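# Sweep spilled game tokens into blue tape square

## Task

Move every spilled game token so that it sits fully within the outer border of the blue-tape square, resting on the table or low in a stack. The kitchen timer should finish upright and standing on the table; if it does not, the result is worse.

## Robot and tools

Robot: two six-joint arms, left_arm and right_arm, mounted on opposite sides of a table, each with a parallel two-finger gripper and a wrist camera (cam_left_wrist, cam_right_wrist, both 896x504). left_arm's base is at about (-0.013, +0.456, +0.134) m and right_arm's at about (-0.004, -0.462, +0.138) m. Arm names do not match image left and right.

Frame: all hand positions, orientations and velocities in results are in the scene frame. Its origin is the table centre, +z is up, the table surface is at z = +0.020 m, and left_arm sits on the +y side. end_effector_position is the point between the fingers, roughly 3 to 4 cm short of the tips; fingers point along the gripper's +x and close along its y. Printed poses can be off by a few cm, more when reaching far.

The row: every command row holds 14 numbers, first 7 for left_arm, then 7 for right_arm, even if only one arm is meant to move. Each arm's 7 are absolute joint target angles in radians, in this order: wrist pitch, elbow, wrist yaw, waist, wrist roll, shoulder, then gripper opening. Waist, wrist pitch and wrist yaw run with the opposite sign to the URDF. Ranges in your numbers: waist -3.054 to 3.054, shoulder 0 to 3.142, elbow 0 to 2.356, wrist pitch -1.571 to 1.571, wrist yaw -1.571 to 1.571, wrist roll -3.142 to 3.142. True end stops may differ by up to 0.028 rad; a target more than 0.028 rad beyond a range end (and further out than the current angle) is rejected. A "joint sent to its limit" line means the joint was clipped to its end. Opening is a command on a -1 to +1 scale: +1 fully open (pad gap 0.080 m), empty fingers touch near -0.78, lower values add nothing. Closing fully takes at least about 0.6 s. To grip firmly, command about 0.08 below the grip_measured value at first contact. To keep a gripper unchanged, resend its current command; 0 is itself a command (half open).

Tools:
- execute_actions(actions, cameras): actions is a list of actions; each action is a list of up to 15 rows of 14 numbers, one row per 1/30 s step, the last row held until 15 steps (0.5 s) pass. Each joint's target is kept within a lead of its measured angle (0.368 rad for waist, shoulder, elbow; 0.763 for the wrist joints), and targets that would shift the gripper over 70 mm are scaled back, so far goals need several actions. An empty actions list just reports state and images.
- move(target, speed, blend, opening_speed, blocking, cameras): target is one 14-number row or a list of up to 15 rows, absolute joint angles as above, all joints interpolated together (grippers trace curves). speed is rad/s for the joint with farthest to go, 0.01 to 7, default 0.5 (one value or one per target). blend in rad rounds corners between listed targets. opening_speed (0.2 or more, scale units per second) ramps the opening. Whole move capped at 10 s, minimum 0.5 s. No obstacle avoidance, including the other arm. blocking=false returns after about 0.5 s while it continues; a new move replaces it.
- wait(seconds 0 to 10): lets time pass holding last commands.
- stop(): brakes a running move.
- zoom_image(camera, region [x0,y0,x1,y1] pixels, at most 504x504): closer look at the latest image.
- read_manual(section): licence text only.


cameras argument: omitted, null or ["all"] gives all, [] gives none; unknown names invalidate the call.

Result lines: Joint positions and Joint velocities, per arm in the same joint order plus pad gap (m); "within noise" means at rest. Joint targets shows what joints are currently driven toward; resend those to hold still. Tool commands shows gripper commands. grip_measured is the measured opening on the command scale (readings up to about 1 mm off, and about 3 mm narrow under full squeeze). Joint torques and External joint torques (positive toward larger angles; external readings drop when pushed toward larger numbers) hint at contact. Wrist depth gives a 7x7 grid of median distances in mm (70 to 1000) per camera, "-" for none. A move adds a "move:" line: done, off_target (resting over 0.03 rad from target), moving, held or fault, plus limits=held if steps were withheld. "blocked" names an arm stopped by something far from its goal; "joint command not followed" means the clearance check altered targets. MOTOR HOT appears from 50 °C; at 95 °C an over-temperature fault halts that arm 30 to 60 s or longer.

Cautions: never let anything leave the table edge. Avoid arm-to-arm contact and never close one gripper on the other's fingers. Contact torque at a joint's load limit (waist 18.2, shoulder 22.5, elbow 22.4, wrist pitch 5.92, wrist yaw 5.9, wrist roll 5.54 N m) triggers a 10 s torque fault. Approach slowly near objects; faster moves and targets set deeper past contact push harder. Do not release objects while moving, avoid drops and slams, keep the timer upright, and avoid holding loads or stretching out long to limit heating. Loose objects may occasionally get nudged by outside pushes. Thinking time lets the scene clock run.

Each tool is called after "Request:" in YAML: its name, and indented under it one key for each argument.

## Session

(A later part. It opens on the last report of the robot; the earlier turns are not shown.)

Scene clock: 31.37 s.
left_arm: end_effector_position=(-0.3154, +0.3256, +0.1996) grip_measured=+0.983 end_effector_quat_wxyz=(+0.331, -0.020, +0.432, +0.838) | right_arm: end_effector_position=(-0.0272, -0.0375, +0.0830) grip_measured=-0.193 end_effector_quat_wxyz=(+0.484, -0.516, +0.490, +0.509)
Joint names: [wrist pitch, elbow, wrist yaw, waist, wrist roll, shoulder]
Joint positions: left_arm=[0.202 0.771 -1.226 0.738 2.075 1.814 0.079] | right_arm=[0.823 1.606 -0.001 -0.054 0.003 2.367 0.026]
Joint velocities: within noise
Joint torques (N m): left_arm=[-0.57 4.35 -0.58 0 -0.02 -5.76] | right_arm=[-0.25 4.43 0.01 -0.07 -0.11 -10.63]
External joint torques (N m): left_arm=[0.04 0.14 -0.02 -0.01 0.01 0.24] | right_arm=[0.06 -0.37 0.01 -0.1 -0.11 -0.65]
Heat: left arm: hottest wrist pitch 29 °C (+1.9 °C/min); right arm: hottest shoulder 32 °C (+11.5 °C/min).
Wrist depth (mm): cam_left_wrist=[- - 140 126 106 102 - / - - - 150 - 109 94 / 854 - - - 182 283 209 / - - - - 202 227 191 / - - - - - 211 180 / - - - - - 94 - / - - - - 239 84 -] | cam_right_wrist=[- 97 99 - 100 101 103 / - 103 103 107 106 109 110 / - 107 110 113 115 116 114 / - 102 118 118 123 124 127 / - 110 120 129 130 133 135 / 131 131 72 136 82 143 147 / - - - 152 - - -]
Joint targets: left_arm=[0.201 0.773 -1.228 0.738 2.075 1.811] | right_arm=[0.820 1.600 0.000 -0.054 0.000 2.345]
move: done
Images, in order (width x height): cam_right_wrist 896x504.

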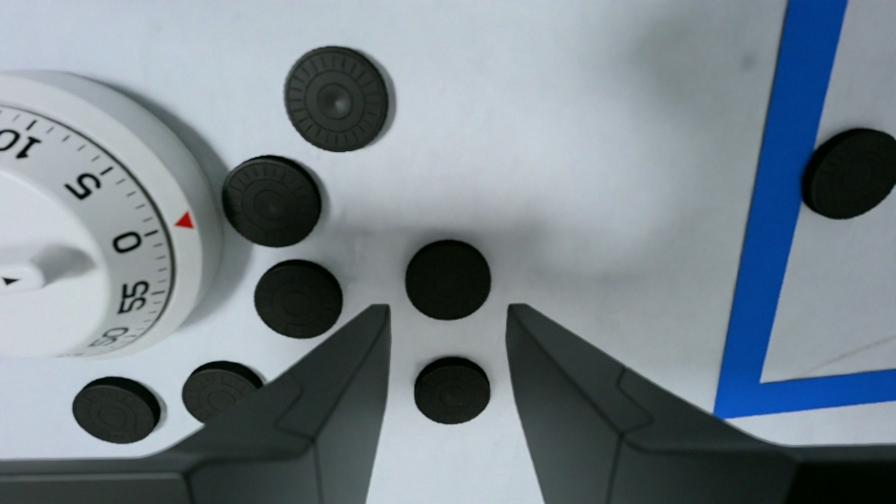

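Request:
move:
  target:
    - [0.201, 0.773, -1.228, 0.738, 2.075, 1.811, 0.9826, 0.765, 1.588, 0, -0.048, 0, 2.413, -0.11]
    - [0.201, 0.773, -1.228, 0.738, 2.075, 1.811, 0.9826, 0.765, 1.588, 0, -0.048, 0, 2.413, -0.34]
  speed: 0.15
  opening_speed: 0.6
  cameras: ["cam_right_wrist"]

Scene clock: 33.33 s.
left_arm: end_effector_position=(-0.3154, +0.3256, +0.1996) grip_measured=+0.983 end_effector_quat_wxyz=(+0.331, -0.020, +0.432, +0.838) | right_arm: end_effector_position=(-0.0260, -0.0364, +0.0648) grip_measured=-0.329 end_effector_quat_wxyz=(+0.486, -0.514, +0.489, +0.510)
Joint names: [wrist pitch, elbow, wrist yaw, waist, wrist roll, shoulder]
Joint positions: left_arm=[0.202 0.771 -1.226 0.738 2.075 1.814 0.079] | right_arm=[0.767 1.592 -0.001 -0.051 0.003 2.404 0.02]
Joint velocities: within noise
Joint torques (N m): left_arm=[-0.58 4.34 -0.6 0.15 0 -5.65] | right_arm=[-0.21 4.42 0.02 0.19 -0.1 -7.54]
External joint torques (N m): left_arm=[0.04 0.06 -0.04 0.15 0.04 0.35] | right_arm=[0.09 -0.21 0.02 0.23 -0.11 2.46]
Heat: left arm: hottest wrist pitch 29 °C (+1.8 °C/min); right arm: hottest shoulder 33 °C (+12.6 °C/min).
Wrist depth (mm): cam_left_wrist=[- - 140 126 106 102 - / 950 - - 149 - 109 94 / - - - - 182 284 209 / - - - - 202 226 190 / - - - - - 212 180 / - - - - - 93 - / - - - - 238 84 -] | cam_right_wrist=[- 82 81 83 84 86 87 / - 87 83 - - 90 - / - 90 93 94 96 97 97 / - 93 97 101 100 105 105 / - 102 104 103 108 110 113 / - 111 - 115 83 119 123 / - - - 122 - - -]
Joint targets: left_arm=[0.201 0.773 -1.228 0.738 2.075 1.811] | right_arm=[0.765 1.588 0.000 -0.048 0.000 2.413]
move: done
Images, in order (width x height): cam_right_wrist 896x504.

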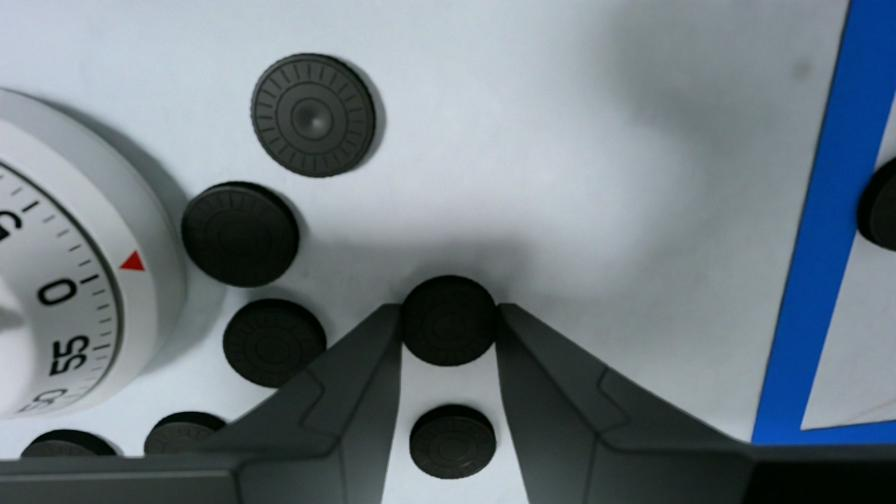

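Request:
move:
  target:
    - [0.201, 0.773, -1.228, 0.738, 2.075, 1.811, 0.9826, 0.820, 1.621, 0, -0.048, 0, 2.338, -0.34]
    - [0.201, 0.773, -1.228, 0.738, 2.075, 1.811, 0.9826, 0.885, 1.696, 0, 0.182, 0, 2.412, -0.34]
    - [0.201, 0.773, -1.228, 0.738, 2.075, 1.811, 0.9826, 0.832, 1.659, 0, 0.182, 0, 2.450, -0.34]
  speed: [0.2, 0.5, 0.12]
  blend: [0.02, 0, 0]
  cameras: ["cam_right_wrist"]

Scene clock: 35.50 s.
left_arm: end_effector_position=(-0.3154, +0.3256, +0.1996) grip_measured=+0.983 end_effector_quat_wxyz=(+0.331, -0.020, +0.432, +0.838) | right_arm: end_effector_position=(+0.0732, -0.0385, +0.0655) grip_measured=-0.329 end_effector_quat_wxyz=(+0.533, -0.461, +0.554, +0.443)
Joint names: [wrist pitch, elbow, wrist yaw, waist, wrist roll, shoulder]
Joint positions: left_arm=[0.202 0.771 -1.226 0.738 2.075 1.814 0.079] | right_arm=[0.834 1.664 -0.002 0.181 0.003 2.44 0.02]
Joint velocities: within noise
Joint torques (N m): left_arm=[-0.58 4.33 -0.57 0.13 -0.01 -5.72] | right_arm=[-0.14 4.33 0.04 0.11 -0.11 -7.6]
External joint torques (N m): left_arm=[0.05 0.04 0 0.12 0.02 0.33] | right_arm=[0.1 -0.34 0.03 0.15 -0.11 2.64]
Heat: left arm: hottest shoulder 29 °C (+5.1 °C/min); right arm: hottest shoulder 33 °C (+11.8 °C/min).
Wrist depth (mm): cam_left_wrist=[- - 140 126 106 102 - / - - - 149 - 108 94 / 851 - - - 181 284 209 / 941 - - - 202 226 191 / - - - - - 212 179 / - - - - - 93 - / - - - - 238 84 -] | cam_right_wrist=[- 80 - - 82 84 85 / - 85 86 - 84 89 89 / 90 91 92 91 96 96 98 / - 96 98 101 100 105 105 / - 106 104 103 109 111 114 / 111 112 - 116 83 120 124 / - - - 129 - - -]
Joint targets: left_arm=[0.201 0.773 -1.228 0.738 2.075 1.811] | right_arm=[0.832 1.659 0.000 0.182 0.000 2.450]
move: done
Images, in order (width x height): cam_right_wrist 896x504.

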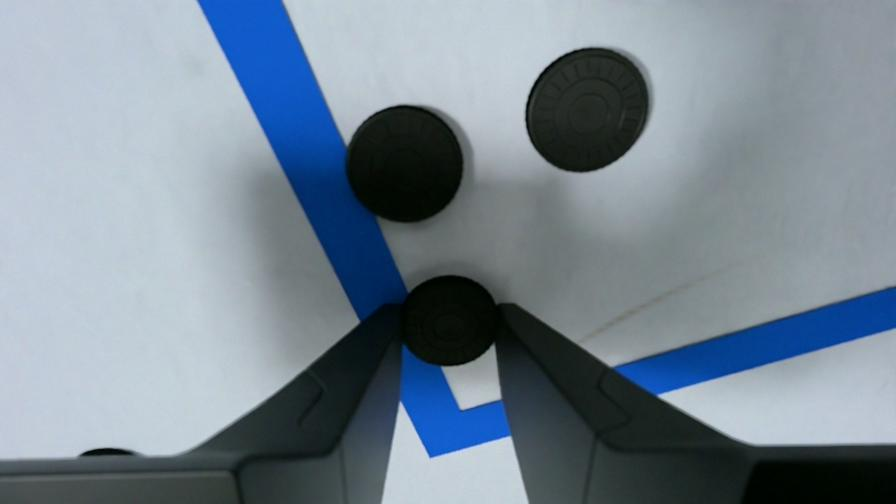

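Request:
move:
  target:
    - [0.201, 0.773, -1.228, 0.738, 2.075, 1.811, 0.9826, 0.802, 1.659, 0, 0.182, 0, 2.450, -0.34]
    - [0.201, 0.773, -1.228, 0.738, 2.075, 1.811, 0.9826, 0.802, 1.659, 0, 0.182, 0, 2.450, -0.19]
  speed: 0.1
  opening_speed: 0.4
  cameras: ["cam_right_wrist"]

Scene clock: 37.17 s.
left_arm: end_effector_position=(-0.3154, +0.3256, +0.1996) grip_measured=+0.983 end_effector_quat_wxyz=(+0.331, -0.020, +0.432, +0.838) | right_arm: end_effector_position=(+0.0744, -0.0322, +0.0653) grip_measured=-0.194 end_effector_quat_wxyz=(+0.541, -0.455, +0.546, +0.450)
Joint names: [wrist pitch, elbow, wrist yaw, waist, wrist roll, shoulder]
Joint positions: left_arm=[0.202 0.771 -1.226 0.738 2.075 1.814 0.079] | right_arm=[0.804 1.664 -0.002 0.181 0.003 2.44 0.026]
Joint velocities: within noise
Joint torques (N m): left_arm=[-0.59 4.39 -0.6 0.01 -0.01 -5.73] | right_arm=[-0.25 4.37 0.04 0.03 -0.12 -7.7]
External joint torques (N m): left_arm=[0.02 0.16 -0.04 0.01 0.03 0.27] | right_arm=[0.06 -0.37 0.04 0.07 -0.12 2.62]
Heat: left arm: hottest shoulder 29 °C (+4.8 °C/min); right arm: hottest shoulder 34 °C (+12.9 °C/min).
Wrist depth (mm): cam_left_wrist=[- - 140 126 106 102 - / - - - 149 - 108 94 / - - - - 182 284 210 / - - - - 202 225 191 / - - - - - 211 179 / - - - - - 94 - / - - - - 240 84 -] | cam_right_wrist=[- 81 - 83 84 85 87 / - 86 87 - 86 89 - / 90 92 93 91 92 96 98 / - 96 98 101 100 105 105 / - 105 98 105 108 110 112 / 110 110 72 116 82 119 123 / - - - 128 - - -]
Joint targets: left_arm=[0.201 0.773 -1.228 0.738 2.075 1.811] | right_arm=[0.802 1.659 0.000 0.182 0.000 2.450]
move: done
Images, in order (width x height): cam_right_wrist 896x504.

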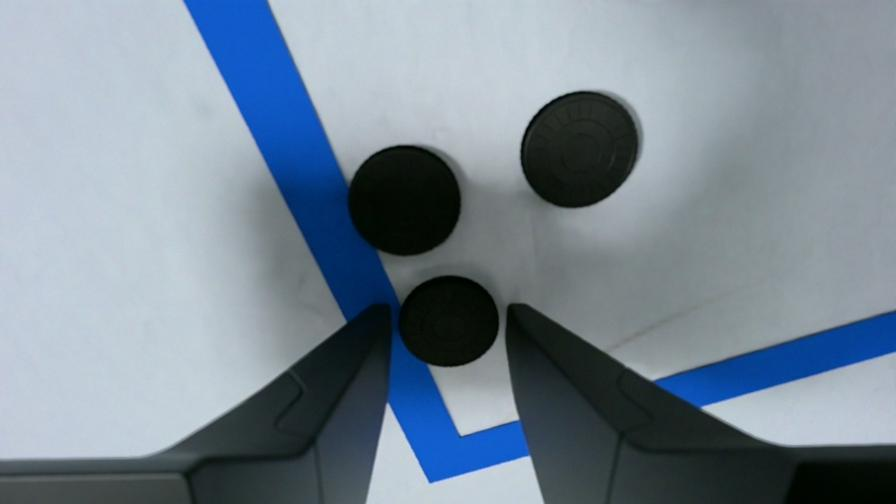

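Request:
move:
  target:
    - [0.201, 0.773, -1.228, 0.738, 2.075, 1.811, 0.9826, 0.855, 1.696, 0, 0.182, 0, 2.379, -0.19]
    - [0.201, 0.773, -1.228, 0.738, 2.075, 1.811, 0.9826, 0.726, 1.393, 0, -0.049, 0, 2.224, -0.11]
    - [0.201, 0.773, -1.228, 0.738, 2.075, 1.811, 0.9826, 0.665, 1.377, 0, -0.049, 0, 2.302, -0.11]
    - [0.201, 0.773, -1.228, 0.738, 2.075, 1.811, 0.9826, 0.665, 1.377, 0, -0.049, 0, 2.302, -0.34]
  speed: [0.2, 0.5, 0.15, 0.15]
  blend: [0.02, 0, 0, 0]
  opening_speed: 0.6
  cameras: ["cam_right_wrist"]

Scene clock: 41.40 s.
left_arm: end_effector_position=(-0.3154, +0.3256, +0.1996) grip_measured=+0.983 end_effector_quat_wxyz=(+0.331, -0.020, +0.432, +0.838) | right_arm: end_effector_position=(-0.0235, -0.0720, +0.0649) grip_measured=-0.330 end_effector_quat_wxyz=(+0.486, -0.514, +0.490, +0.509)
Joint names: [wrist pitch, elbow, wrist yaw, waist, wrist roll, shoulder]
Joint positions: left_arm=[0.202 0.771 -1.226 0.738 2.075 1.814 0.079] | right_arm=[0.667 1.381 -0.001 -0.049 0.003 2.293 0.02]
Joint velocities: within noise
Joint torques (N m): left_arm=[-0.57 4.35 -0.6 0.13 -0.02 -5.7] | right_arm=[-0.25 4.09 0.03 -0.02 -0.11 -6.82]
External joint torques (N m): left_arm=[0.05 0.07 -0.04 0.07 0.02 0.33] | right_arm=[0.05 -0.23 0.03 0 -0.11 2.33]
Heat: left arm: hottest shoulder 29 °C (+4.3 °C/min); right arm: hottest shoulder 35 °C (+13.0 °C/min).
Wrist depth (mm): cam_left_wrist=[- - 140 126 106 102 - / - - - 149 - 109 94 / - - - - 182 283 209 / - - - - 202 227 191 / - - - - - 212 179 / - - - - - 93 - / - - - - 239 84 -] | cam_right_wrist=[- - - 85 86 87 88 / - 89 89 91 92 92 93 / - 92 92 96 98 98 99 / - 100 100 103 102 107 107 / - 104 106 105 110 114 115 / 113 113 - 117 83 121 124 / - - - 130 - - -]
Joint targets: left_arm=[0.201 0.773 -1.228 0.738 2.075 1.811] | right_arm=[0.665 1.377 0.000 -0.049 0.000 2.302]
move: done
Images, in order (width x height): cam_right_wrist 896x504.

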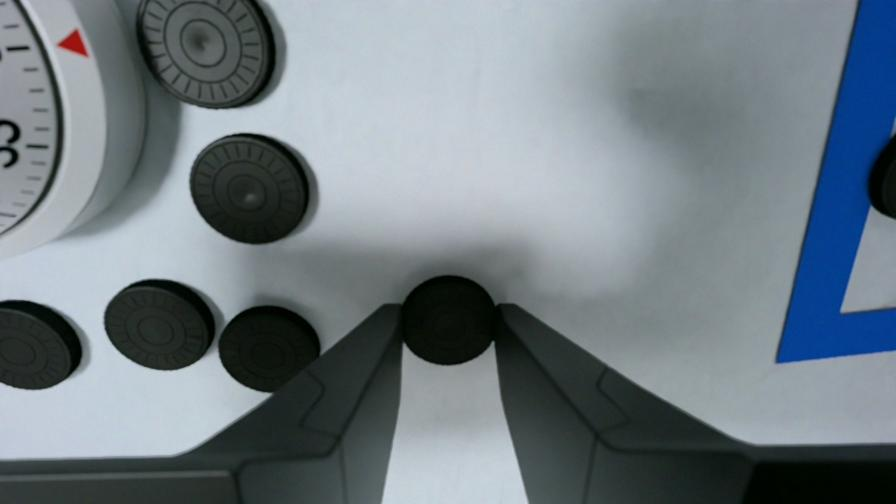

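Request:
move:
  target:
    - [0.201, 0.773, -1.228, 0.738, 2.075, 1.811, 0.9826, 0.726, 1.412, 0, -0.049, 0, 2.224, -0.34]
    - [0.201, 0.773, -1.228, 0.738, 2.075, 1.811, 0.9826, 0.897, 1.787, 0, 0.255, 0, 2.460, -0.34]
    - [0.201, 0.773, -1.228, 0.738, 2.075, 1.811, 0.9826, 0.844, 1.749, 0, 0.255, 0, 2.496, -0.34]
    - [0.201, 0.773, -1.228, 0.738, 2.075, 1.811, 0.9826, 0.844, 1.749, 0, 0.255, 0, 2.496, -0.19]
  speed: [0.2, 0.5, 0.12, 0.12]
  blend: [0.02, 0, 0, 0]
  opening_speed: 0.5
  cameras: ["cam_right_wrist"]

Scene clock: 44.50 s.
left_arm: end_effector_position=(-0.3154, +0.3256, +0.1996) grip_measured=+0.983 end_effector_quat_wxyz=(+0.331, -0.020, +0.432, +0.838) | right_arm: end_effector_position=(+0.1090, -0.0254, +0.0663) grip_measured=-0.193 end_effector_quat_wxyz=(+0.559, -0.434, +0.561, +0.430)
Joint names: [wrist pitch, elbow, wrist yaw, waist, wrist roll, shoulder]
Joint positions: left_arm=[0.202 0.771 -1.226 0.738 2.075 1.814 0.079] | right_arm=[0.846 1.755 -0.002 0.254 0.003 2.485 0.026]
Joint velocities: within noise
Joint torques (N m): left_arm=[-0.58 4.36 -0.61 0.08 0.01 -5.81] | right_arm=[-0.21 4.41 0.04 0.09 -0.11 -7.82]
External joint torques (N m): left_arm=[0.04 0.11 -0.05 0.07 0.04 0.21] | right_arm=[0.09 -0.37 0.04 0.1 -0.11 2.68]
Heat: left arm: hottest shoulder 29 °C (+4.0 °C/min); right arm: hottest shoulder 35 °C (+12.1 °C/min).
Wrist depth (mm): cam_left_wrist=[893 - 141 126 106 102 - / - 960 - 150 - 108 94 / - - - - 182 284 210 / - - - - 202 226 191 / - - - - - 211 179 / - - - - - 93 - / - - - - 239 84 -] | cam_right_wrist=[- 82 - 83 84 86 87 / - 87 88 - 91 90 - / - 92 93 92 96 97 99 / - 95 98 101 100 105 105 / - 105 98 104 109 111 114 / 110 111 72 117 82 119 123 / - - - 128 - - -]
Joint targets: left_arm=[0.201 0.773 -1.228 0.738 2.075 1.811] | right_arm=[0.844 1.749 0.000 0.255 0.000 2.496]
move: done
Images, in order (width x height): cam_right_wrist 896x504.

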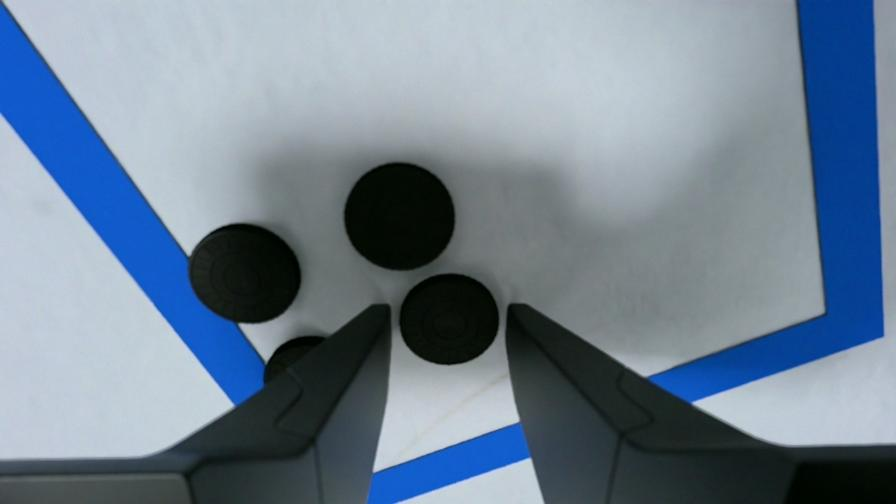

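Request:
move:
  target:
    - [0.201, 0.773, -1.228, 0.738, 2.075, 1.811, 0.9826, 0.897, 1.787, 0, 0.255, 0, 2.427, -0.19]
    - [0.201, 0.773, -1.228, 0.738, 2.075, 1.811, 0.9826, 0.711, 1.360, 0, -0.155, 1.571, 2.206, -0.11]
  speed: [0.2, 0.8]
  blend: [0.01, 0]
  opening_speed: 0.6
  cameras: ["cam_right_wrist"]

Scene clock: 48.37 s.
left_arm: end_effector_position=(-0.3154, +0.3256, +0.1996) grip_measured=+0.983 end_effector_quat_wxyz=(+0.331, -0.020, +0.432, +0.838) | right_arm: end_effector_position=(-0.0640, -0.0808, +0.0865) grip_measured=-0.113 end_effector_quat_wxyz=(+0.705, -0.058, +0.705, +0.056)
Joint names: [wrist pitch, elbow, wrist yaw, waist, wrist roll, shoulder]
Joint positions: left_arm=[0.202 0.771 -1.226 0.738 2.075 1.814 0.079] | right_arm=[0.713 1.366 0 -0.155 1.566 2.226 0.03]
Joint velocities: within noise
Joint torques (N m): left_arm=[-0.58 4.31 -0.58 0.03 -0.03 -5.77] | right_arm=[-0.21 4.01 -0.04 0.02 0.15 -9.56]
External joint torques (N m): left_arm=[0.03 0.05 -0.01 0.06 0.01 0.22] | right_arm=[0.07 -0.46 0 0.07 0.15 -0.67]
Heat: left arm: hottest shoulder 29 °C (+3.7 °C/min); right arm: hottest shoulder 37 °C (+13.6 °C/min).
Wrist depth (mm): cam_left_wrist=[- - 140 126 106 102 - / - - - 149 - 108 94 / - - - - 182 283 210 / 882 - - - 202 226 191 / 889 - - - - 212 179 / - - - - - 93 - / - - - - 239 84 -] | cam_right_wrist=[- 103 103 107 108 111 114 / - 110 112 114 116 116 119 / 109 114 117 119 123 125 127 / - 119 121 125 129 132 134 / 126 121 123 132 137 141 144 / - - 78 143 78 149 155 / - - - 156 - - -]
Joint targets: left_arm=[0.201 0.773 -1.228 0.738 2.075 1.811] | right_arm=[0.711 1.360 0.000 -0.155 1.571 2.206]
move: done
Images, in order (width x height): cam_right_wrist 896x504.

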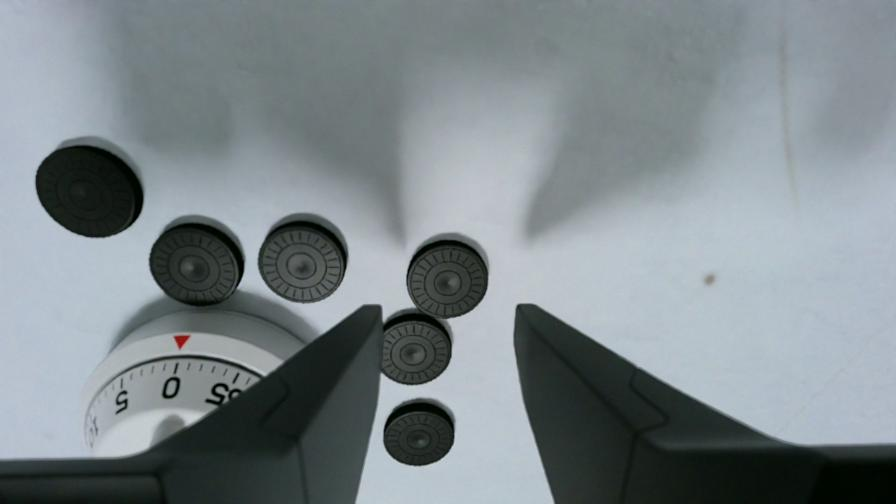

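Request:
move:
  target:
    - [0.201, 0.773, -1.228, 0.738, 2.075, 1.811, 0.9826, 0.646, 1.335, 0, -0.147, 1.571, 2.280, -0.11]
    - [0.201, 0.773, -1.228, 0.738, 2.075, 1.811, 0.9826, 0.646, 1.335, 0, -0.147, 1.571, 2.280, -0.34]
  speed: 0.15
  opening_speed: 0.6
  cameras: ["cam_right_wrist"]

Scene clock: 50.23 s.
left_arm: end_effector_position=(-0.3154, +0.3256, +0.1996) grip_measured=+0.983 end_effector_quat_wxyz=(+0.331, -0.020, +0.432, +0.838) | right_arm: end_effector_position=(-0.0613, -0.0836, +0.0647) grip_measured=-0.330 end_effector_quat_wxyz=(+0.705, -0.058, +0.705, +0.051)
Joint names: [wrist pitch, elbow, wrist yaw, waist, wrist roll, shoulder]
Joint positions: left_arm=[0.202 0.771 -1.226 0.738 2.075 1.814 0.079] | right_arm=[0.648 1.339 0 -0.149 1.566 2.271 0.02]
Joint velocities: within noise
Joint torques (N m): left_arm=[-0.57 4.29 -0.59 0.07 0 -5.71] | right_arm=[-0.19 3.97 -0.05 0.17 0.16 -6.64]
External joint torques (N m): left_arm=[0.06 -0.01 -0.02 0.06 0.04 0.33] | right_arm=[0.06 -0.24 0 0.2 0.15 2.25]
Heat: left arm: hottest shoulder 29 °C (+3.6 °C/min); right arm: hottest shoulder 37 °C (+13.1 °C/min).
Wrist depth (mm): cam_left_wrist=[- - 140 126 106 102 - / - - - 149 - 109 94 / - - - - 182 284 211 / - - - - 202 226 191 / - - - - - 212 179 / - - - - - 93 - / - - - - 240 84 -] | cam_right_wrist=[- 84 84 87 89 91 93 / 87 89 91 92 94 95 99 / - 94 95 97 100 101 104 / - 97 100 104 104 109 110 / - 100 105 107 110 117 119 / 98 101 - 114 83 122 127 / - - - 124 - - -]
Joint targets: left_arm=[0.201 0.773 -1.228 0.738 2.075 1.811] | right_arm=[0.646 1.335 0.000 -0.147 1.571 2.280]
move: done
Images, in order (width x height): cam_right_wrist 896x504.

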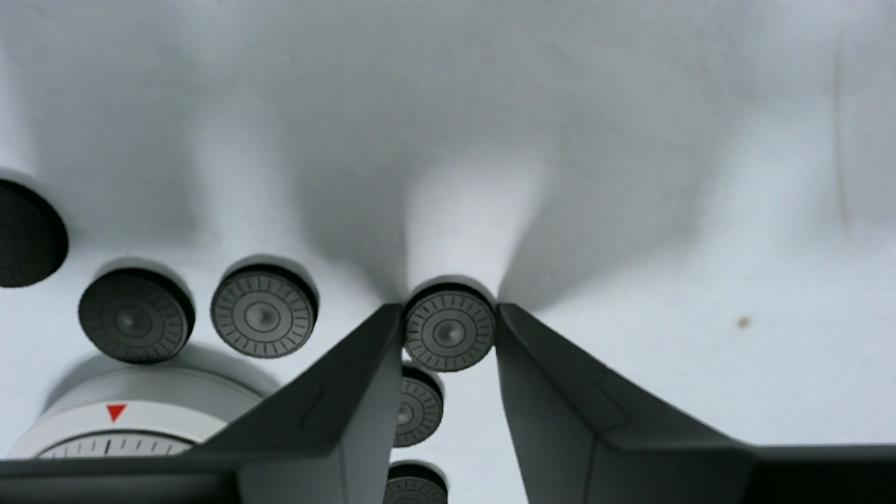

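Request:
move:
  target:
    - [0.201, 0.773, -1.228, 0.738, 2.075, 1.811, 0.9826, 0.711, 1.379, 0, -0.147, 1.571, 2.206, -0.34]
    - [0.201, 0.773, -1.228, 0.738, 2.075, 1.811, 0.9826, 0.992, 1.986, 0, 0.320, 1.571, 2.565, -0.34]
    - [0.201, 0.773, -1.228, 0.738, 2.075, 1.811, 0.9826, 0.940, 1.946, 0, 0.320, 1.571, 2.597, -0.34]
    - [0.201, 0.773, -1.228, 0.738, 2.075, 1.811, 0.9826, 0.940, 1.946, 0, 0.320, 1.571, 2.597, -0.19]
  speed: [0.2, 0.6, 0.12, 0.12]
  blend: [0.02, 0, 0, 0]
  opening_speed: 0.5
  cameras: ["cam_right_wrist"]

Scene clock: 53.73 s.
left_arm: end_effector_position=(-0.3154, +0.3256, +0.1996) grip_measured=+0.983 end_effector_quat_wxyz=(+0.331, -0.020, +0.432, +0.838) | right_arm: end_effector_position=(+0.1442, -0.0086, +0.0671) grip_measured=-0.193 end_effector_quat_wxyz=(+0.698, +0.109, +0.699, -0.111)
Joint names: [wrist pitch, elbow, wrist yaw, waist, wrist roll, shoulder]
Joint positions: left_arm=[0.202 0.771 -1.226 0.738 2.075 1.814 0.079] | right_arm=[0.942 1.952 0.001 0.318 1.567 2.584 0.026]
Joint velocities: within noise
Joint torques (N m): left_arm=[-0.57 4.34 -0.58 0.02 -0.04 -5.73] | right_arm=[-0.15 4.53 -0.11 0.2 0.14 -8.32]
External joint torques (N m): left_arm=[0.05 0.09 -0.02 0.04 0 0.23] | right_arm=[0.13 -0.48 -0.06 0.2 0.14 2.82]
Heat: left arm: hottest shoulder 29 °C (+3.3 °C/min); right arm: hottest shoulder 37 °C (+12.3 °C/min).
Wrist depth (mm): cam_left_wrist=[- - 140 126 106 102 - / - - - 149 - 108 94 / - - - - 181 283 210 / - - - - 203 225 191 / - - - - - 211 179 / - - - - - 93 - / - - - - 238 84 -] | cam_right_wrist=[- 83 - 85 87 89 91 / - 87 88 91 92 93 96 / 90 92 94 95 98 99 102 / - 95 98 102 102 107 108 / - 103 98 106 109 114 116 / 108 107 72 115 82 120 124 / - - - 120 - - -]
Joint targets: left_arm=[0.201 0.773 -1.228 0.738 2.075 1.811] | right_arm=[0.940 1.946 0.000 0.320 1.571 2.597]
move: done
Images, in order (width x height): cam_right_wrist 896x504.

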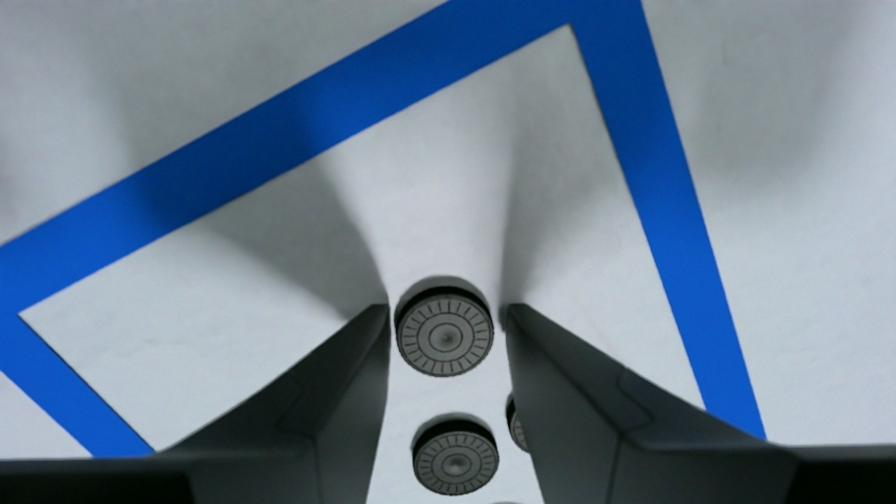

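Request:
move:
  target:
    - [0.201, 0.773, -1.228, 0.738, 2.075, 1.811, 0.9826, 0.992, 1.986, 0, 0.320, 1.571, 2.531, -0.19]
    - [0.201, 0.773, -1.228, 0.738, 2.075, 1.811, 0.9826, 0.892, 1.510, 0, -0.179, 0, 2.176, -0.19]
  speed: [0.2, 0.8]
  blend: [0.01, 0]
  cameras: ["cam_right_wrist"]

Scene clock: 57.80 s.
left_arm: end_effector_position=(-0.3154, +0.3256, +0.1996) grip_measured=+0.983 end_effector_quat_wxyz=(+0.331, -0.020, +0.432, +0.838) | right_arm: end_effector_position=(-0.0763, -0.0663, +0.1301) grip_measured=-0.192 end_effector_quat_wxyz=(+0.453, -0.543, +0.455, +0.541)
Joint names: [wrist pitch, elbow, wrist yaw, waist, wrist roll, shoulder]
Joint positions: left_arm=[0.202 0.771 -1.226 0.738 2.075 1.814 0.079] | right_arm=[0.894 1.516 0 -0.18 0.004 2.197 0.026]
Joint velocities: within noise
Joint torques (N m): left_arm=[-0.58 4.39 -0.59 -0.01 -0.02 -5.78] | right_arm=[-0.28 4.55 -0.01 0.08 -0.11 -9.92]
External joint torques (N m): left_arm=[0.05 0.09 -0.03 -0.03 0.02 0.23] | right_arm=[0.05 -0.41 -0.01 0.06 -0.11 -0.75]
Heat: left arm: hottest shoulder 29 °C (+3.1 °C/min); right arm: hottest shoulder 38 °C (+12.5 °C/min).
Wrist depth (mm): cam_left_wrist=[918 - 140 126 106 102 - / 883 - - 149 - 109 95 / - - - - 182 283 209 / - - - - 202 226 191 / - - - - - 212 180 / - - - - - 93 - / - - - - 240 84 -] | cam_right_wrist=[122 139 118 141 145 147 149 / 129 148 116 142 155 156 157 / 143 159 145 161 164 168 168 / 145 168 169 172 176 178 180 / 179 180 178 185 186 192 195 / 192 190 72 201 82 205 211 / - - - 218 - - -]
Joint targets: left_arm=[0.201 0.773 -1.228 0.738 2.075 1.811] | right_arm=[0.892 1.510 0.000 -0.179 0.000 2.176]
move: done
Images, in order (width x height): cam_right_wrist 896x504.

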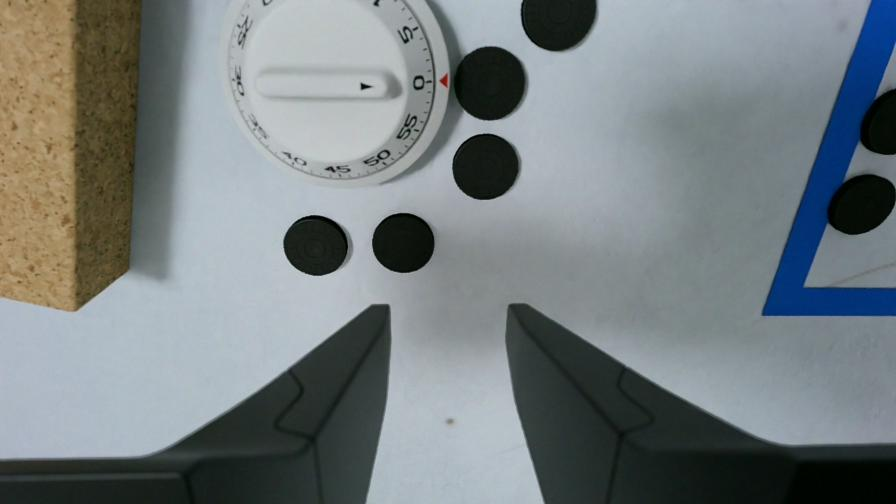

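Request:
move:
  target: [0.201, 0.773, -1.228, 0.738, 2.075, 1.811, 0.9826, 0.736, 1.416, 0, -0.217, -0.785, 2.270, -0.12]
  speed: 0.6
  opening_speed: 0.6
  cameras: ["cam_right_wrist"]

Scene clock: 60.63 s.
left_arm: end_effector_position=(-0.3154, +0.3256, +0.1996) grip_measured=+0.983 end_effector_quat_wxyz=(+0.331, -0.020, +0.432, +0.838) | right_arm: end_effector_position=(-0.0887, -0.0759, +0.0854) grip_measured=-0.123 end_effector_quat_wxyz=(+0.198, -0.679, +0.202, +0.677)
Joint names: [wrist pitch, elbow, wrist yaw, waist, wrist roll, shoulder]
Joint positions: left_arm=[0.202 0.771 -1.226 0.738 2.075 1.814 0.079] | right_arm=[0.738 1.421 0 -0.215 -0.78 2.26 0.029]
Joint velocities: within noise
Joint torques (N m): left_arm=[-0.59 4.37 -0.58 0.1 0 -5.76] | right_arm=[-0.23 4.15 0.02 -0.36 -0.15 -6.82]
External joint torques (N m): left_arm=[0.02 0.14 -0.02 0.06 0.03 0.22] | right_arm=[0.08 -0.47 -0.02 -0.32 -0.15 2.44]
Heat: left arm: hottest shoulder 29 °C (+3.0 °C/min); right arm: hottest shoulder 39 °C (+13.1 °C/min).
Wrist depth (mm): cam_left_wrist=[- - 140 126 106 102 - / - - - 149 - 109 94 / 848 - - - 182 283 210 / 941 - - - 202 226 191 / - - - - - 211 180 / - - - - - 93 - / - - - - 240 84 -] | cam_right_wrist=[- 102 - 102 78 80 105 / - 110 111 94 84 86 113 / 115 115 113 114 89 117 118 / 121 123 122 123 124 123 127 / 131 132 129 133 130 135 136 / 139 - 78 144 78 144 147 / - - - 156 - - -]
Joint targets: left_arm=[0.201 0.773 -1.228 0.738 2.075 1.811] | right_arm=[0.736 1.416 0.000 -0.217 -0.785 2.270]
move: done
Images, in order (width x height): cam_right_wrist 896x504.

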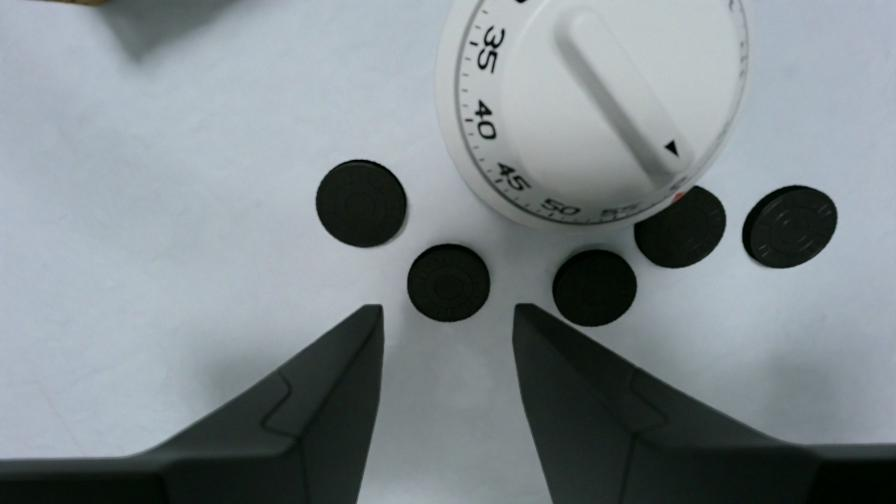

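Request:
move:
  target:
    - [0.201, 0.773, -1.228, 0.738, 2.075, 1.811, 0.9826, 0.678, 1.404, 0, -0.220, -0.785, 2.317, -0.12]
    - [0.201, 0.773, -1.228, 0.738, 2.075, 1.811, 0.9826, 0.678, 1.404, 0, -0.220, -0.785, 2.317, -0.34]
  speed: 0.15
  opening_speed: 0.6
  cameras: ["cam_right_wrist"]

Scene clock: 62.37 s.
left_arm: end_effector_position=(-0.3154, +0.3256, +0.1996) grip_measured=+0.983 end_effector_quat_wxyz=(+0.331, -0.020, +0.432, +0.838) | right_arm: end_effector_position=(-0.0897, -0.0756, +0.0652) grip_measured=-0.330 end_effector_quat_wxyz=(+0.197, -0.680, +0.202, +0.677)
Joint names: [wrist pitch, elbow, wrist yaw, waist, wrist roll, shoulder]
Joint positions: left_arm=[0.202 0.771 -1.226 0.738 2.075 1.814 0.079] | right_arm=[0.68 1.409 0 -0.217 -0.78 2.307 0.02]
Joint velocities: within noise
Joint torques (N m): left_arm=[-0.58 4.37 -0.61 0.06 -0.02 -5.79] | right_arm=[-0.22 4 0.02 -0.29 -0.16 -6.79]
External joint torques (N m): left_arm=[0.06 0.07 -0.05 0.09 0.01 0.22] | right_arm=[0.1 -0.41 -0.02 -0.25 -0.16 2.44]
Heat: left arm: hottest shoulder 29 °C (+3.0 °C/min); right arm: hottest shoulder 38 °C (+12.1 °C/min).
Wrist depth (mm): cam_left_wrist=[- - 140 126 106 102 - / - - - 149 - 108 95 / - - - - 182 283 210 / - - - - 202 226 191 / - - - - - 212 179 / - - - - - 93 - / - - - - 238 84 -] | cam_right_wrist=[- 85 83 85 - - 87 / - 90 91 - - - - / - 96 94 - - - 99 / - 101 99 104 84 101 101 / - 108 106 105 108 112 113 / 116 115 - 117 83 119 121 / - - - 129 - - -]
Joint targets: left_arm=[0.201 0.773 -1.228 0.738 2.075 1.811] | right_arm=[0.678 1.404 0.000 -0.220 -0.785 2.317]
move: done
Images, in order (width x height): cam_right_wrist 896x504.

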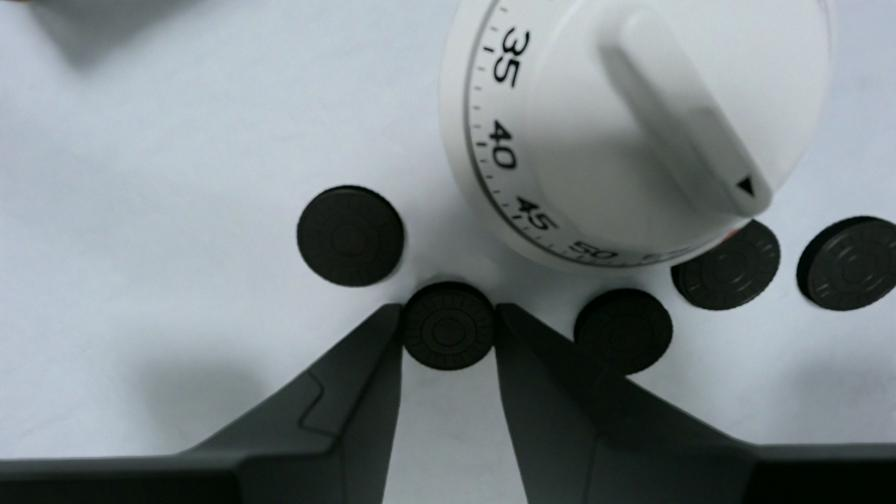

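Request:
move:
  target:
    - [0.201, 0.773, -1.228, 0.738, 2.075, 1.811, 0.9826, 0.736, 1.436, 0, -0.220, -0.785, 2.237, -0.34]
    - [0.201, 0.773, -1.228, 0.738, 2.075, 1.811, 0.9826, 0.872, 1.733, 0, 0.355, -0.785, 2.431, -0.34]
    - [0.201, 0.773, -1.228, 0.738, 2.075, 1.811, 0.9826, 0.818, 1.695, 0, 0.355, -0.785, 2.468, -0.34]
    - [0.201, 0.773, -1.228, 0.738, 2.075, 1.811, 0.9826, 0.818, 1.695, 0, 0.355, -0.785, 2.468, -0.19]
  speed: [0.2, 0.6, 0.12, 0.12]
  blend: [0.02, 0, 0, 0]
  opening_speed: 0.5
  cameras: ["cam_right_wrist"]

Scene clock: 65.70 s.
left_arm: end_effector_position=(-0.3154, +0.3256, +0.1996) grip_measured=+0.983 end_effector_quat_wxyz=(+0.331, -0.020, +0.432, +0.838) | right_arm: end_effector_position=(+0.1491, -0.0459, +0.0665) grip_measured=-0.193 end_effector_quat_wxyz=(+0.381, -0.596, +0.384, +0.594)
Joint names: [wrist pitch, elbow, wrist yaw, waist, wrist roll, shoulder]
Joint positions: left_arm=[0.202 0.771 -1.226 0.738 2.075 1.814 0.079] | right_arm=[0.82 1.701 -0.001 0.354 -0.78 2.456 0.026]
Joint velocities: within noise
Joint torques (N m): left_arm=[-0.58 4.42 -0.6 0.05 -0.03 -5.76] | right_arm=[-0.21 4.32 0.05 0.08 -0.14 -7.61]
External joint torques (N m): left_arm=[0.03 0.19 -0.04 0.04 0.01 0.2] | right_arm=[0.1 -0.48 0.01 0.11 -0.14 2.79]
Heat: left arm: hottest shoulder 29 °C (+2.0 °C/min); right arm: hottest shoulder 38 °C (+12.1 °C/min).
Wrist depth (mm): cam_left_wrist=[- - 140 126 106 102 - / - - - 149 - 108 94 / - - - - 181 283 210 / - - - - 202 227 191 / - - - - - 212 179 / - - - - - 93 - / - - - - 239 84 -] | cam_right_wrist=[- 84 - 83 85 85 86 / - 87 87 - 91 89 90 / 94 94 89 91 96 96 97 / - 100 101 103 101 104 104 / - 108 98 105 108 110 111 / 115 114 72 117 82 117 120 / - - - 129 - - -]
Joint targets: left_arm=[0.201 0.773 -1.228 0.738 2.075 1.811] | right_arm=[0.818 1.695 0.000 0.355 -0.785 2.468]
move: done
Images, in order (width x height): cam_right_wrist 896x504.

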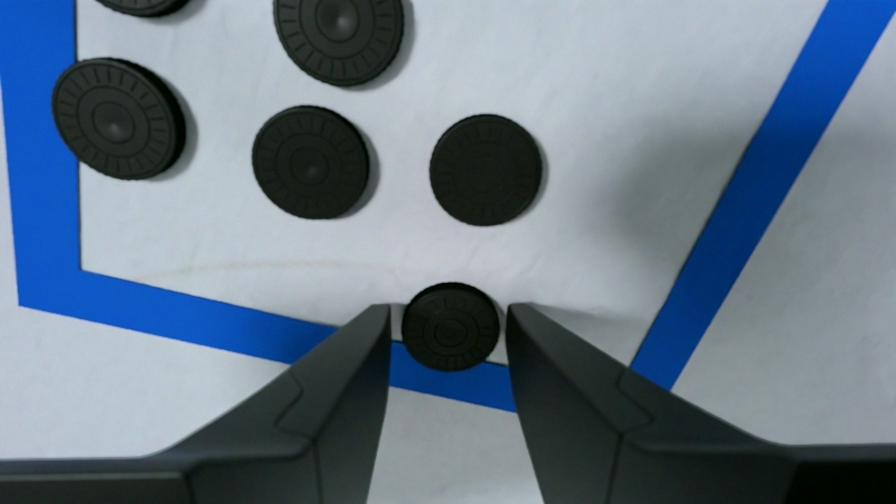

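Request:
move:
  target:
    - [0.201, 0.773, -1.228, 0.738, 2.075, 1.811, 0.9826, 0.872, 1.732, 0, 0.355, -0.785, 2.398, -0.19]
    - [0.201, 0.773, -1.228, 0.738, 2.075, 1.811, 0.9826, 0.744, 1.432, 0, -0.05, 0, 2.246, -0.19]
    - [0.201, 0.773, -1.228, 0.738, 2.075, 1.811, 0.9826, 0.744, 1.432, 0, -0.291, 0, 2.246, -0.11]
    - [0.201, 0.773, -1.228, 0.738, 2.075, 1.811, 0.9826, 0.684, 1.417, 0, -0.291, 0, 2.323, -0.11]
    - [0.201, 0.773, -1.228, 0.738, 2.075, 1.811, 0.9826, 0.684, 1.417, 0, -0.291, 0, 2.323, -0.34]
  speed: [0.2, 0.8, 0.6, 0.15, 0.15]
  blend: [0.01, 0.05, 0, 0, 0]
  opening_speed: 0.6
  cameras: ["cam_right_wrist"]

Scene clock: 71.13 s.
left_arm: end_effector_position=(-0.3154, +0.3256, +0.1996) grip_measured=+0.983 end_effector_quat_wxyz=(+0.331, -0.020, +0.432, +0.838) | right_arm: end_effector_position=(-0.1181, -0.0811, +0.0650) grip_measured=-0.330 end_effector_quat_wxyz=(+0.419, -0.571, +0.422, +0.566)
Joint names: [wrist pitch, elbow, wrist yaw, waist, wrist roll, shoulder]
Joint positions: left_arm=[0.202 0.771 -1.226 0.738 2.075 1.814 0.079] | right_arm=[0.686 1.421 0 -0.29 -0.005 2.314 0.02]
Joint velocities: within noise
Joint torques (N m): left_arm=[-0.59 4.37 -0.6 0.03 0 -5.69] | right_arm=[-0.25 4.17 -0.02 -0.13 0.17 -6.96]
External joint torques (N m): left_arm=[0.03 0.15 -0.05 0 0.04 0.27] | right_arm=[0.06 -0.25 -0.02 -0.09 0.17 2.35]
Heat: left arm: hottest shoulder 29 °C (+2.0 °C/min); right arm: hottest shoulder 39 °C (+12.2 °C/min).
Wrist depth (mm): cam_left_wrist=[- - 141 126 106 102 - / 947 - - 149 - 109 94 / - - - - 181 283 210 / - - - - 202 226 191 / - - - - - 212 179 / - - - - - 93 - / - - - - 239 84 -] | cam_right_wrist=[- 81 - - - - 86 / - 87 89 - - - 90 / - 92 95 - - 97 100 / - 98 100 103 88 102 106 / - 107 105 104 109 114 114 / 113 113 - 116 83 121 124 / - - - 129 - - -]
Joint targets: left_arm=[0.201 0.773 -1.228 0.738 2.075 1.811] | right_arm=[0.684 1.417 0.000 -0.291 0.000 2.323]
move: done
Images, in order (width x height): cam_right_wrist 896x504.

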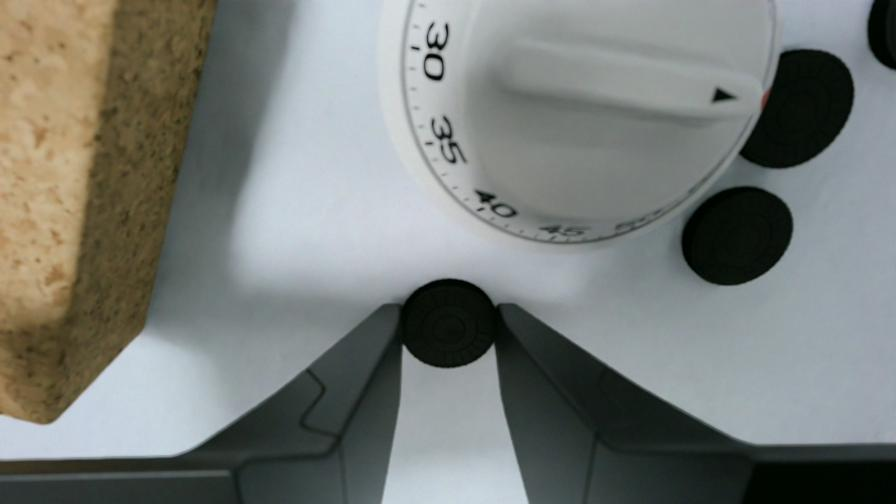

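Request:
move:
  target:
    - [0.201, 0.773, -1.228, 0.738, 2.075, 1.811, 0.9826, 0.744, 1.452, 0, -0.291, 0, 2.246, -0.34]
    - [0.201, 0.773, -1.228, 0.738, 2.075, 1.811, 0.9826, 0.744, 1.452, 0, -0.05, 0, 2.246, -0.34]
    - [0.201, 0.773, -1.228, 0.738, 2.075, 1.811, 0.9826, 0.779, 1.530, 0, 0.208, 0, 2.322, -0.34]
    - [0.201, 0.773, -1.228, 0.738, 2.075, 1.811, 0.9826, 0.722, 1.493, 0, 0.208, 0, 2.363, -0.34]
    - [0.201, 0.773, -1.228, 0.738, 2.075, 1.811, 0.9826, 0.722, 1.493, 0, 0.208, 0, 2.363, -0.19]
  speed: [0.2, 0.5, 0.5, 0.12, 0.12]
  blend: [0.02, 0.1, 0, 0, 0]
  opening_speed: 0.5
  cameras: ["cam_right_wrist"]

Scene clock: 74.57 s.
left_arm: end_effector_position=(-0.3154, +0.3256, +0.1996) grip_measured=+0.983 end_effector_quat_wxyz=(+0.331, -0.020, +0.432, +0.838) | right_arm: end_effector_position=(+0.0803, -0.0597, +0.0657) grip_measured=-0.193 end_effector_quat_wxyz=(+0.546, -0.450, +0.549, +0.445)
Joint names: [wrist pitch, elbow, wrist yaw, waist, wrist roll, shoulder]
Joint positions: left_arm=[0.202 0.771 -1.226 0.738 2.075 1.814 0.079] | right_arm=[0.724 1.498 -0.002 0.207 -0.005 2.353 0.026]
Joint velocities: within noise
Joint torques (N m): left_arm=[-0.57 4.31 -0.59 0.02 -0.01 -5.73] | right_arm=[-0.21 4.08 0.04 -0.05 0.16 -7.13]
External joint torques (N m): left_arm=[0.04 0.08 -0.03 0.05 0.02 0.24] | right_arm=[0.07 -0.35 0.04 -0.02 0.16 2.39]
Heat: left arm: hottest shoulder 29 °C (+2.0 °C/min); right arm: hottest shoulder 39 °C (+11.1 °C/min).
Wrist depth (mm): cam_left_wrist=[- - 140 126 106 102 - / - - - 149 - 109 94 / - - - - 182 283 209 / - - - - 202 226 191 / - - - - - 212 180 / - - - - - 93 - / - - - - 239 84 -] | cam_right_wrist=[- 83 80 82 83 84 88 / 87 88 - 91 89 94 93 / - 94 94 94 98 97 99 / - 100 100 103 102 106 107 / - 107 98 105 110 113 114 / 112 112 72 118 82 120 124 / - - - 130 - - -]
Joint targets: left_arm=[0.201 0.773 -1.228 0.738 2.075 1.811] | right_arm=[0.722 1.493 0.000 0.208 0.000 2.363]
move: done
Images, in order (width x height): cam_right_wrist 896x504.

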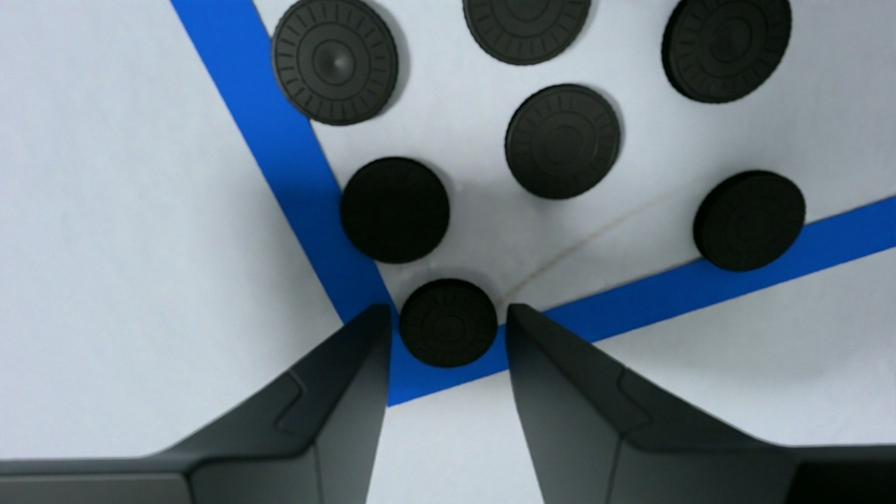

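Request:
move:
  target:
    - [0.201, 0.773, -1.228, 0.738, 2.075, 1.811, 0.9826, 0.779, 1.530, 0, 0.208, 0, 2.289, -0.19]
    - [0.201, 0.773, -1.228, 0.738, 2.075, 1.811, 0.9826, 0.812, 1.604, 0, -0.150, -0.61, 2.362, -0.12]
  speed: [0.2, 0.7]
  blend: [0.01, 0]
  opening_speed: 0.6
  cameras: ["cam_right_wrist"]

Scene clock: 77.80 s.
left_arm: end_effector_position=(-0.3154, +0.3256, +0.1996) grip_measured=+0.983 end_effector_quat_wxyz=(+0.331, -0.020, +0.432, +0.838) | right_arm: end_effector_position=(-0.0677, -0.0411, +0.0865) grip_measured=-0.123 end_effector_quat_wxyz=(+0.281, -0.649, +0.279, +0.649)
Joint names: [wrist pitch, elbow, wrist yaw, waist, wrist roll, shoulder]
Joint positions: left_arm=[0.202 0.771 -1.226 0.738 2.075 1.814 0.079] | right_arm=[0.81 1.593 -0.001 -0.149 -0.605 2.351 0.029]
Joint velocities: within noise
Joint torques (N m): left_arm=[-0.59 4.35 -0.58 0.03 -0.02 -5.79] | right_arm=[0.01 6.44 0.04 -0.03 -0.15 -7.22]
External joint torques (N m): left_arm=[0.03 0.12 -0.02 0.03 0.01 0.21] | right_arm=[0.34 1.58 0.01 0.08 -0.15 2.8]
Heat: left arm: hottest shoulder 29 °C (+1.0 °C/min); right arm: hottest shoulder 39 °C (+10.0 °C/min).
Wrist depth (mm): cam_left_wrist=[- - 140 126 106 102 - / - - - 149 - 109 94 / - - - - 181 283 210 / - - - - 202 226 191 / - - - - - 212 179 / - - - - - 93 - / - - - - 240 84 -] | cam_right_wrist=[- 88 78 85 105 105 106 / - 108 77 96 111 111 113 / 114 114 88 104 116 119 119 / 120 123 108 122 125 126 129 / 130 131 128 133 133 136 137 / 138 137 77 144 78 144 148 / - - - 156 - - -]
Joint targets: left_arm=[0.201 0.773 -1.228 0.738 2.075 1.811] | right_arm=[0.812 1.604 0.000 -0.150 -0.610 2.362]
move: done
Images, in order (width x height): cam_right_wrist 896x504.

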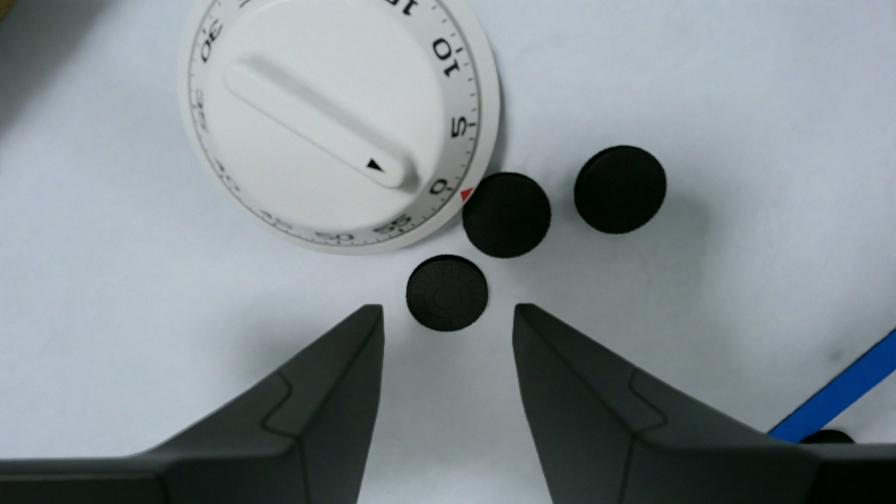

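Request:
move:
  target:
    - [0.201, 0.773, -1.228, 0.738, 2.075, 1.811, 0.9826, 0.756, 1.567, 0, -0.150, -0.61, 2.403, -0.12]
    - [0.201, 0.773, -1.228, 0.738, 2.075, 1.811, 0.9826, 0.756, 1.567, 0, -0.150, -0.61, 2.403, -0.34]
  speed: 0.15
  opening_speed: 0.6
  cameras: ["cam_right_wrist"]

Scene clock: 79.53 s.
left_arm: end_effector_position=(-0.3154, +0.3256, +0.1996) grip_measured=+0.983 end_effector_quat_wxyz=(+0.331, -0.020, +0.432, +0.838) | right_arm: end_effector_position=(-0.0673, -0.0440, +0.0648) grip_measured=-0.329 end_effector_quat_wxyz=(+0.278, -0.651, +0.283, +0.647)
Joint names: [wrist pitch, elbow, wrist yaw, waist, wrist roll, shoulder]
Joint positions: left_arm=[0.202 0.771 -1.226 0.738 2.075 1.814 0.079] | right_arm=[0.758 1.572 -0.001 -0.149 -0.605 2.393 0.02]
Joint velocities: within noise
Joint torques (N m): left_arm=[-0.59 4.32 -0.61 0.06 -0.02 -5.71] | right_arm=[-0.21 4.26 0.05 -0.1 -0.15 -7.43]
External joint torques (N m): left_arm=[0.03 0.08 -0.05 0.02 0.01 0.27] | right_arm=[0.08 -0.32 0.01 -0.04 -0.15 2.47]
Heat: left arm: hottest shoulder 29 °C (+1.0 °C/min); right arm: hottest shoulder 39 °C (+10.1 °C/min).
Wrist depth (mm): cam_left_wrist=[- - 140 126 106 102 - / - - - 149 - 109 94 / - - - - 182 285 210 / - - - - 201 226 190 / - - - - - 212 180 / - - - - - 93 - / - - - - 239 84 -] | cam_right_wrist=[- - - - 84 85 86 / - - - - - 90 89 / - - - - 94 93 97 / - 101 - 95 98 103 103 / - 108 105 105 108 109 111 / 114 113 - 115 83 117 120 / - - - 128 - - -]
Joint targets: left_arm=[0.201 0.773 -1.228 0.738 2.075 1.811] | right_arm=[0.756 1.567 0.000 -0.150 -0.610 2.403]
move: done
Images, in order (width x height): cam_right_wrist 896x504.

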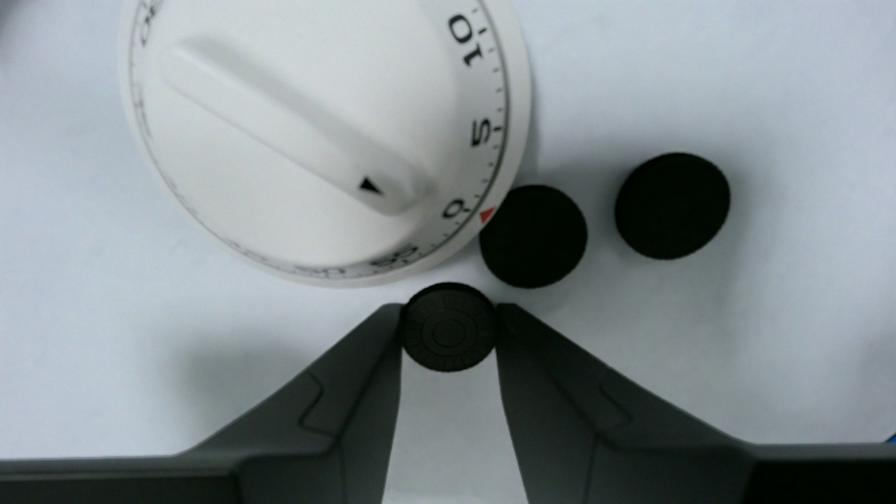

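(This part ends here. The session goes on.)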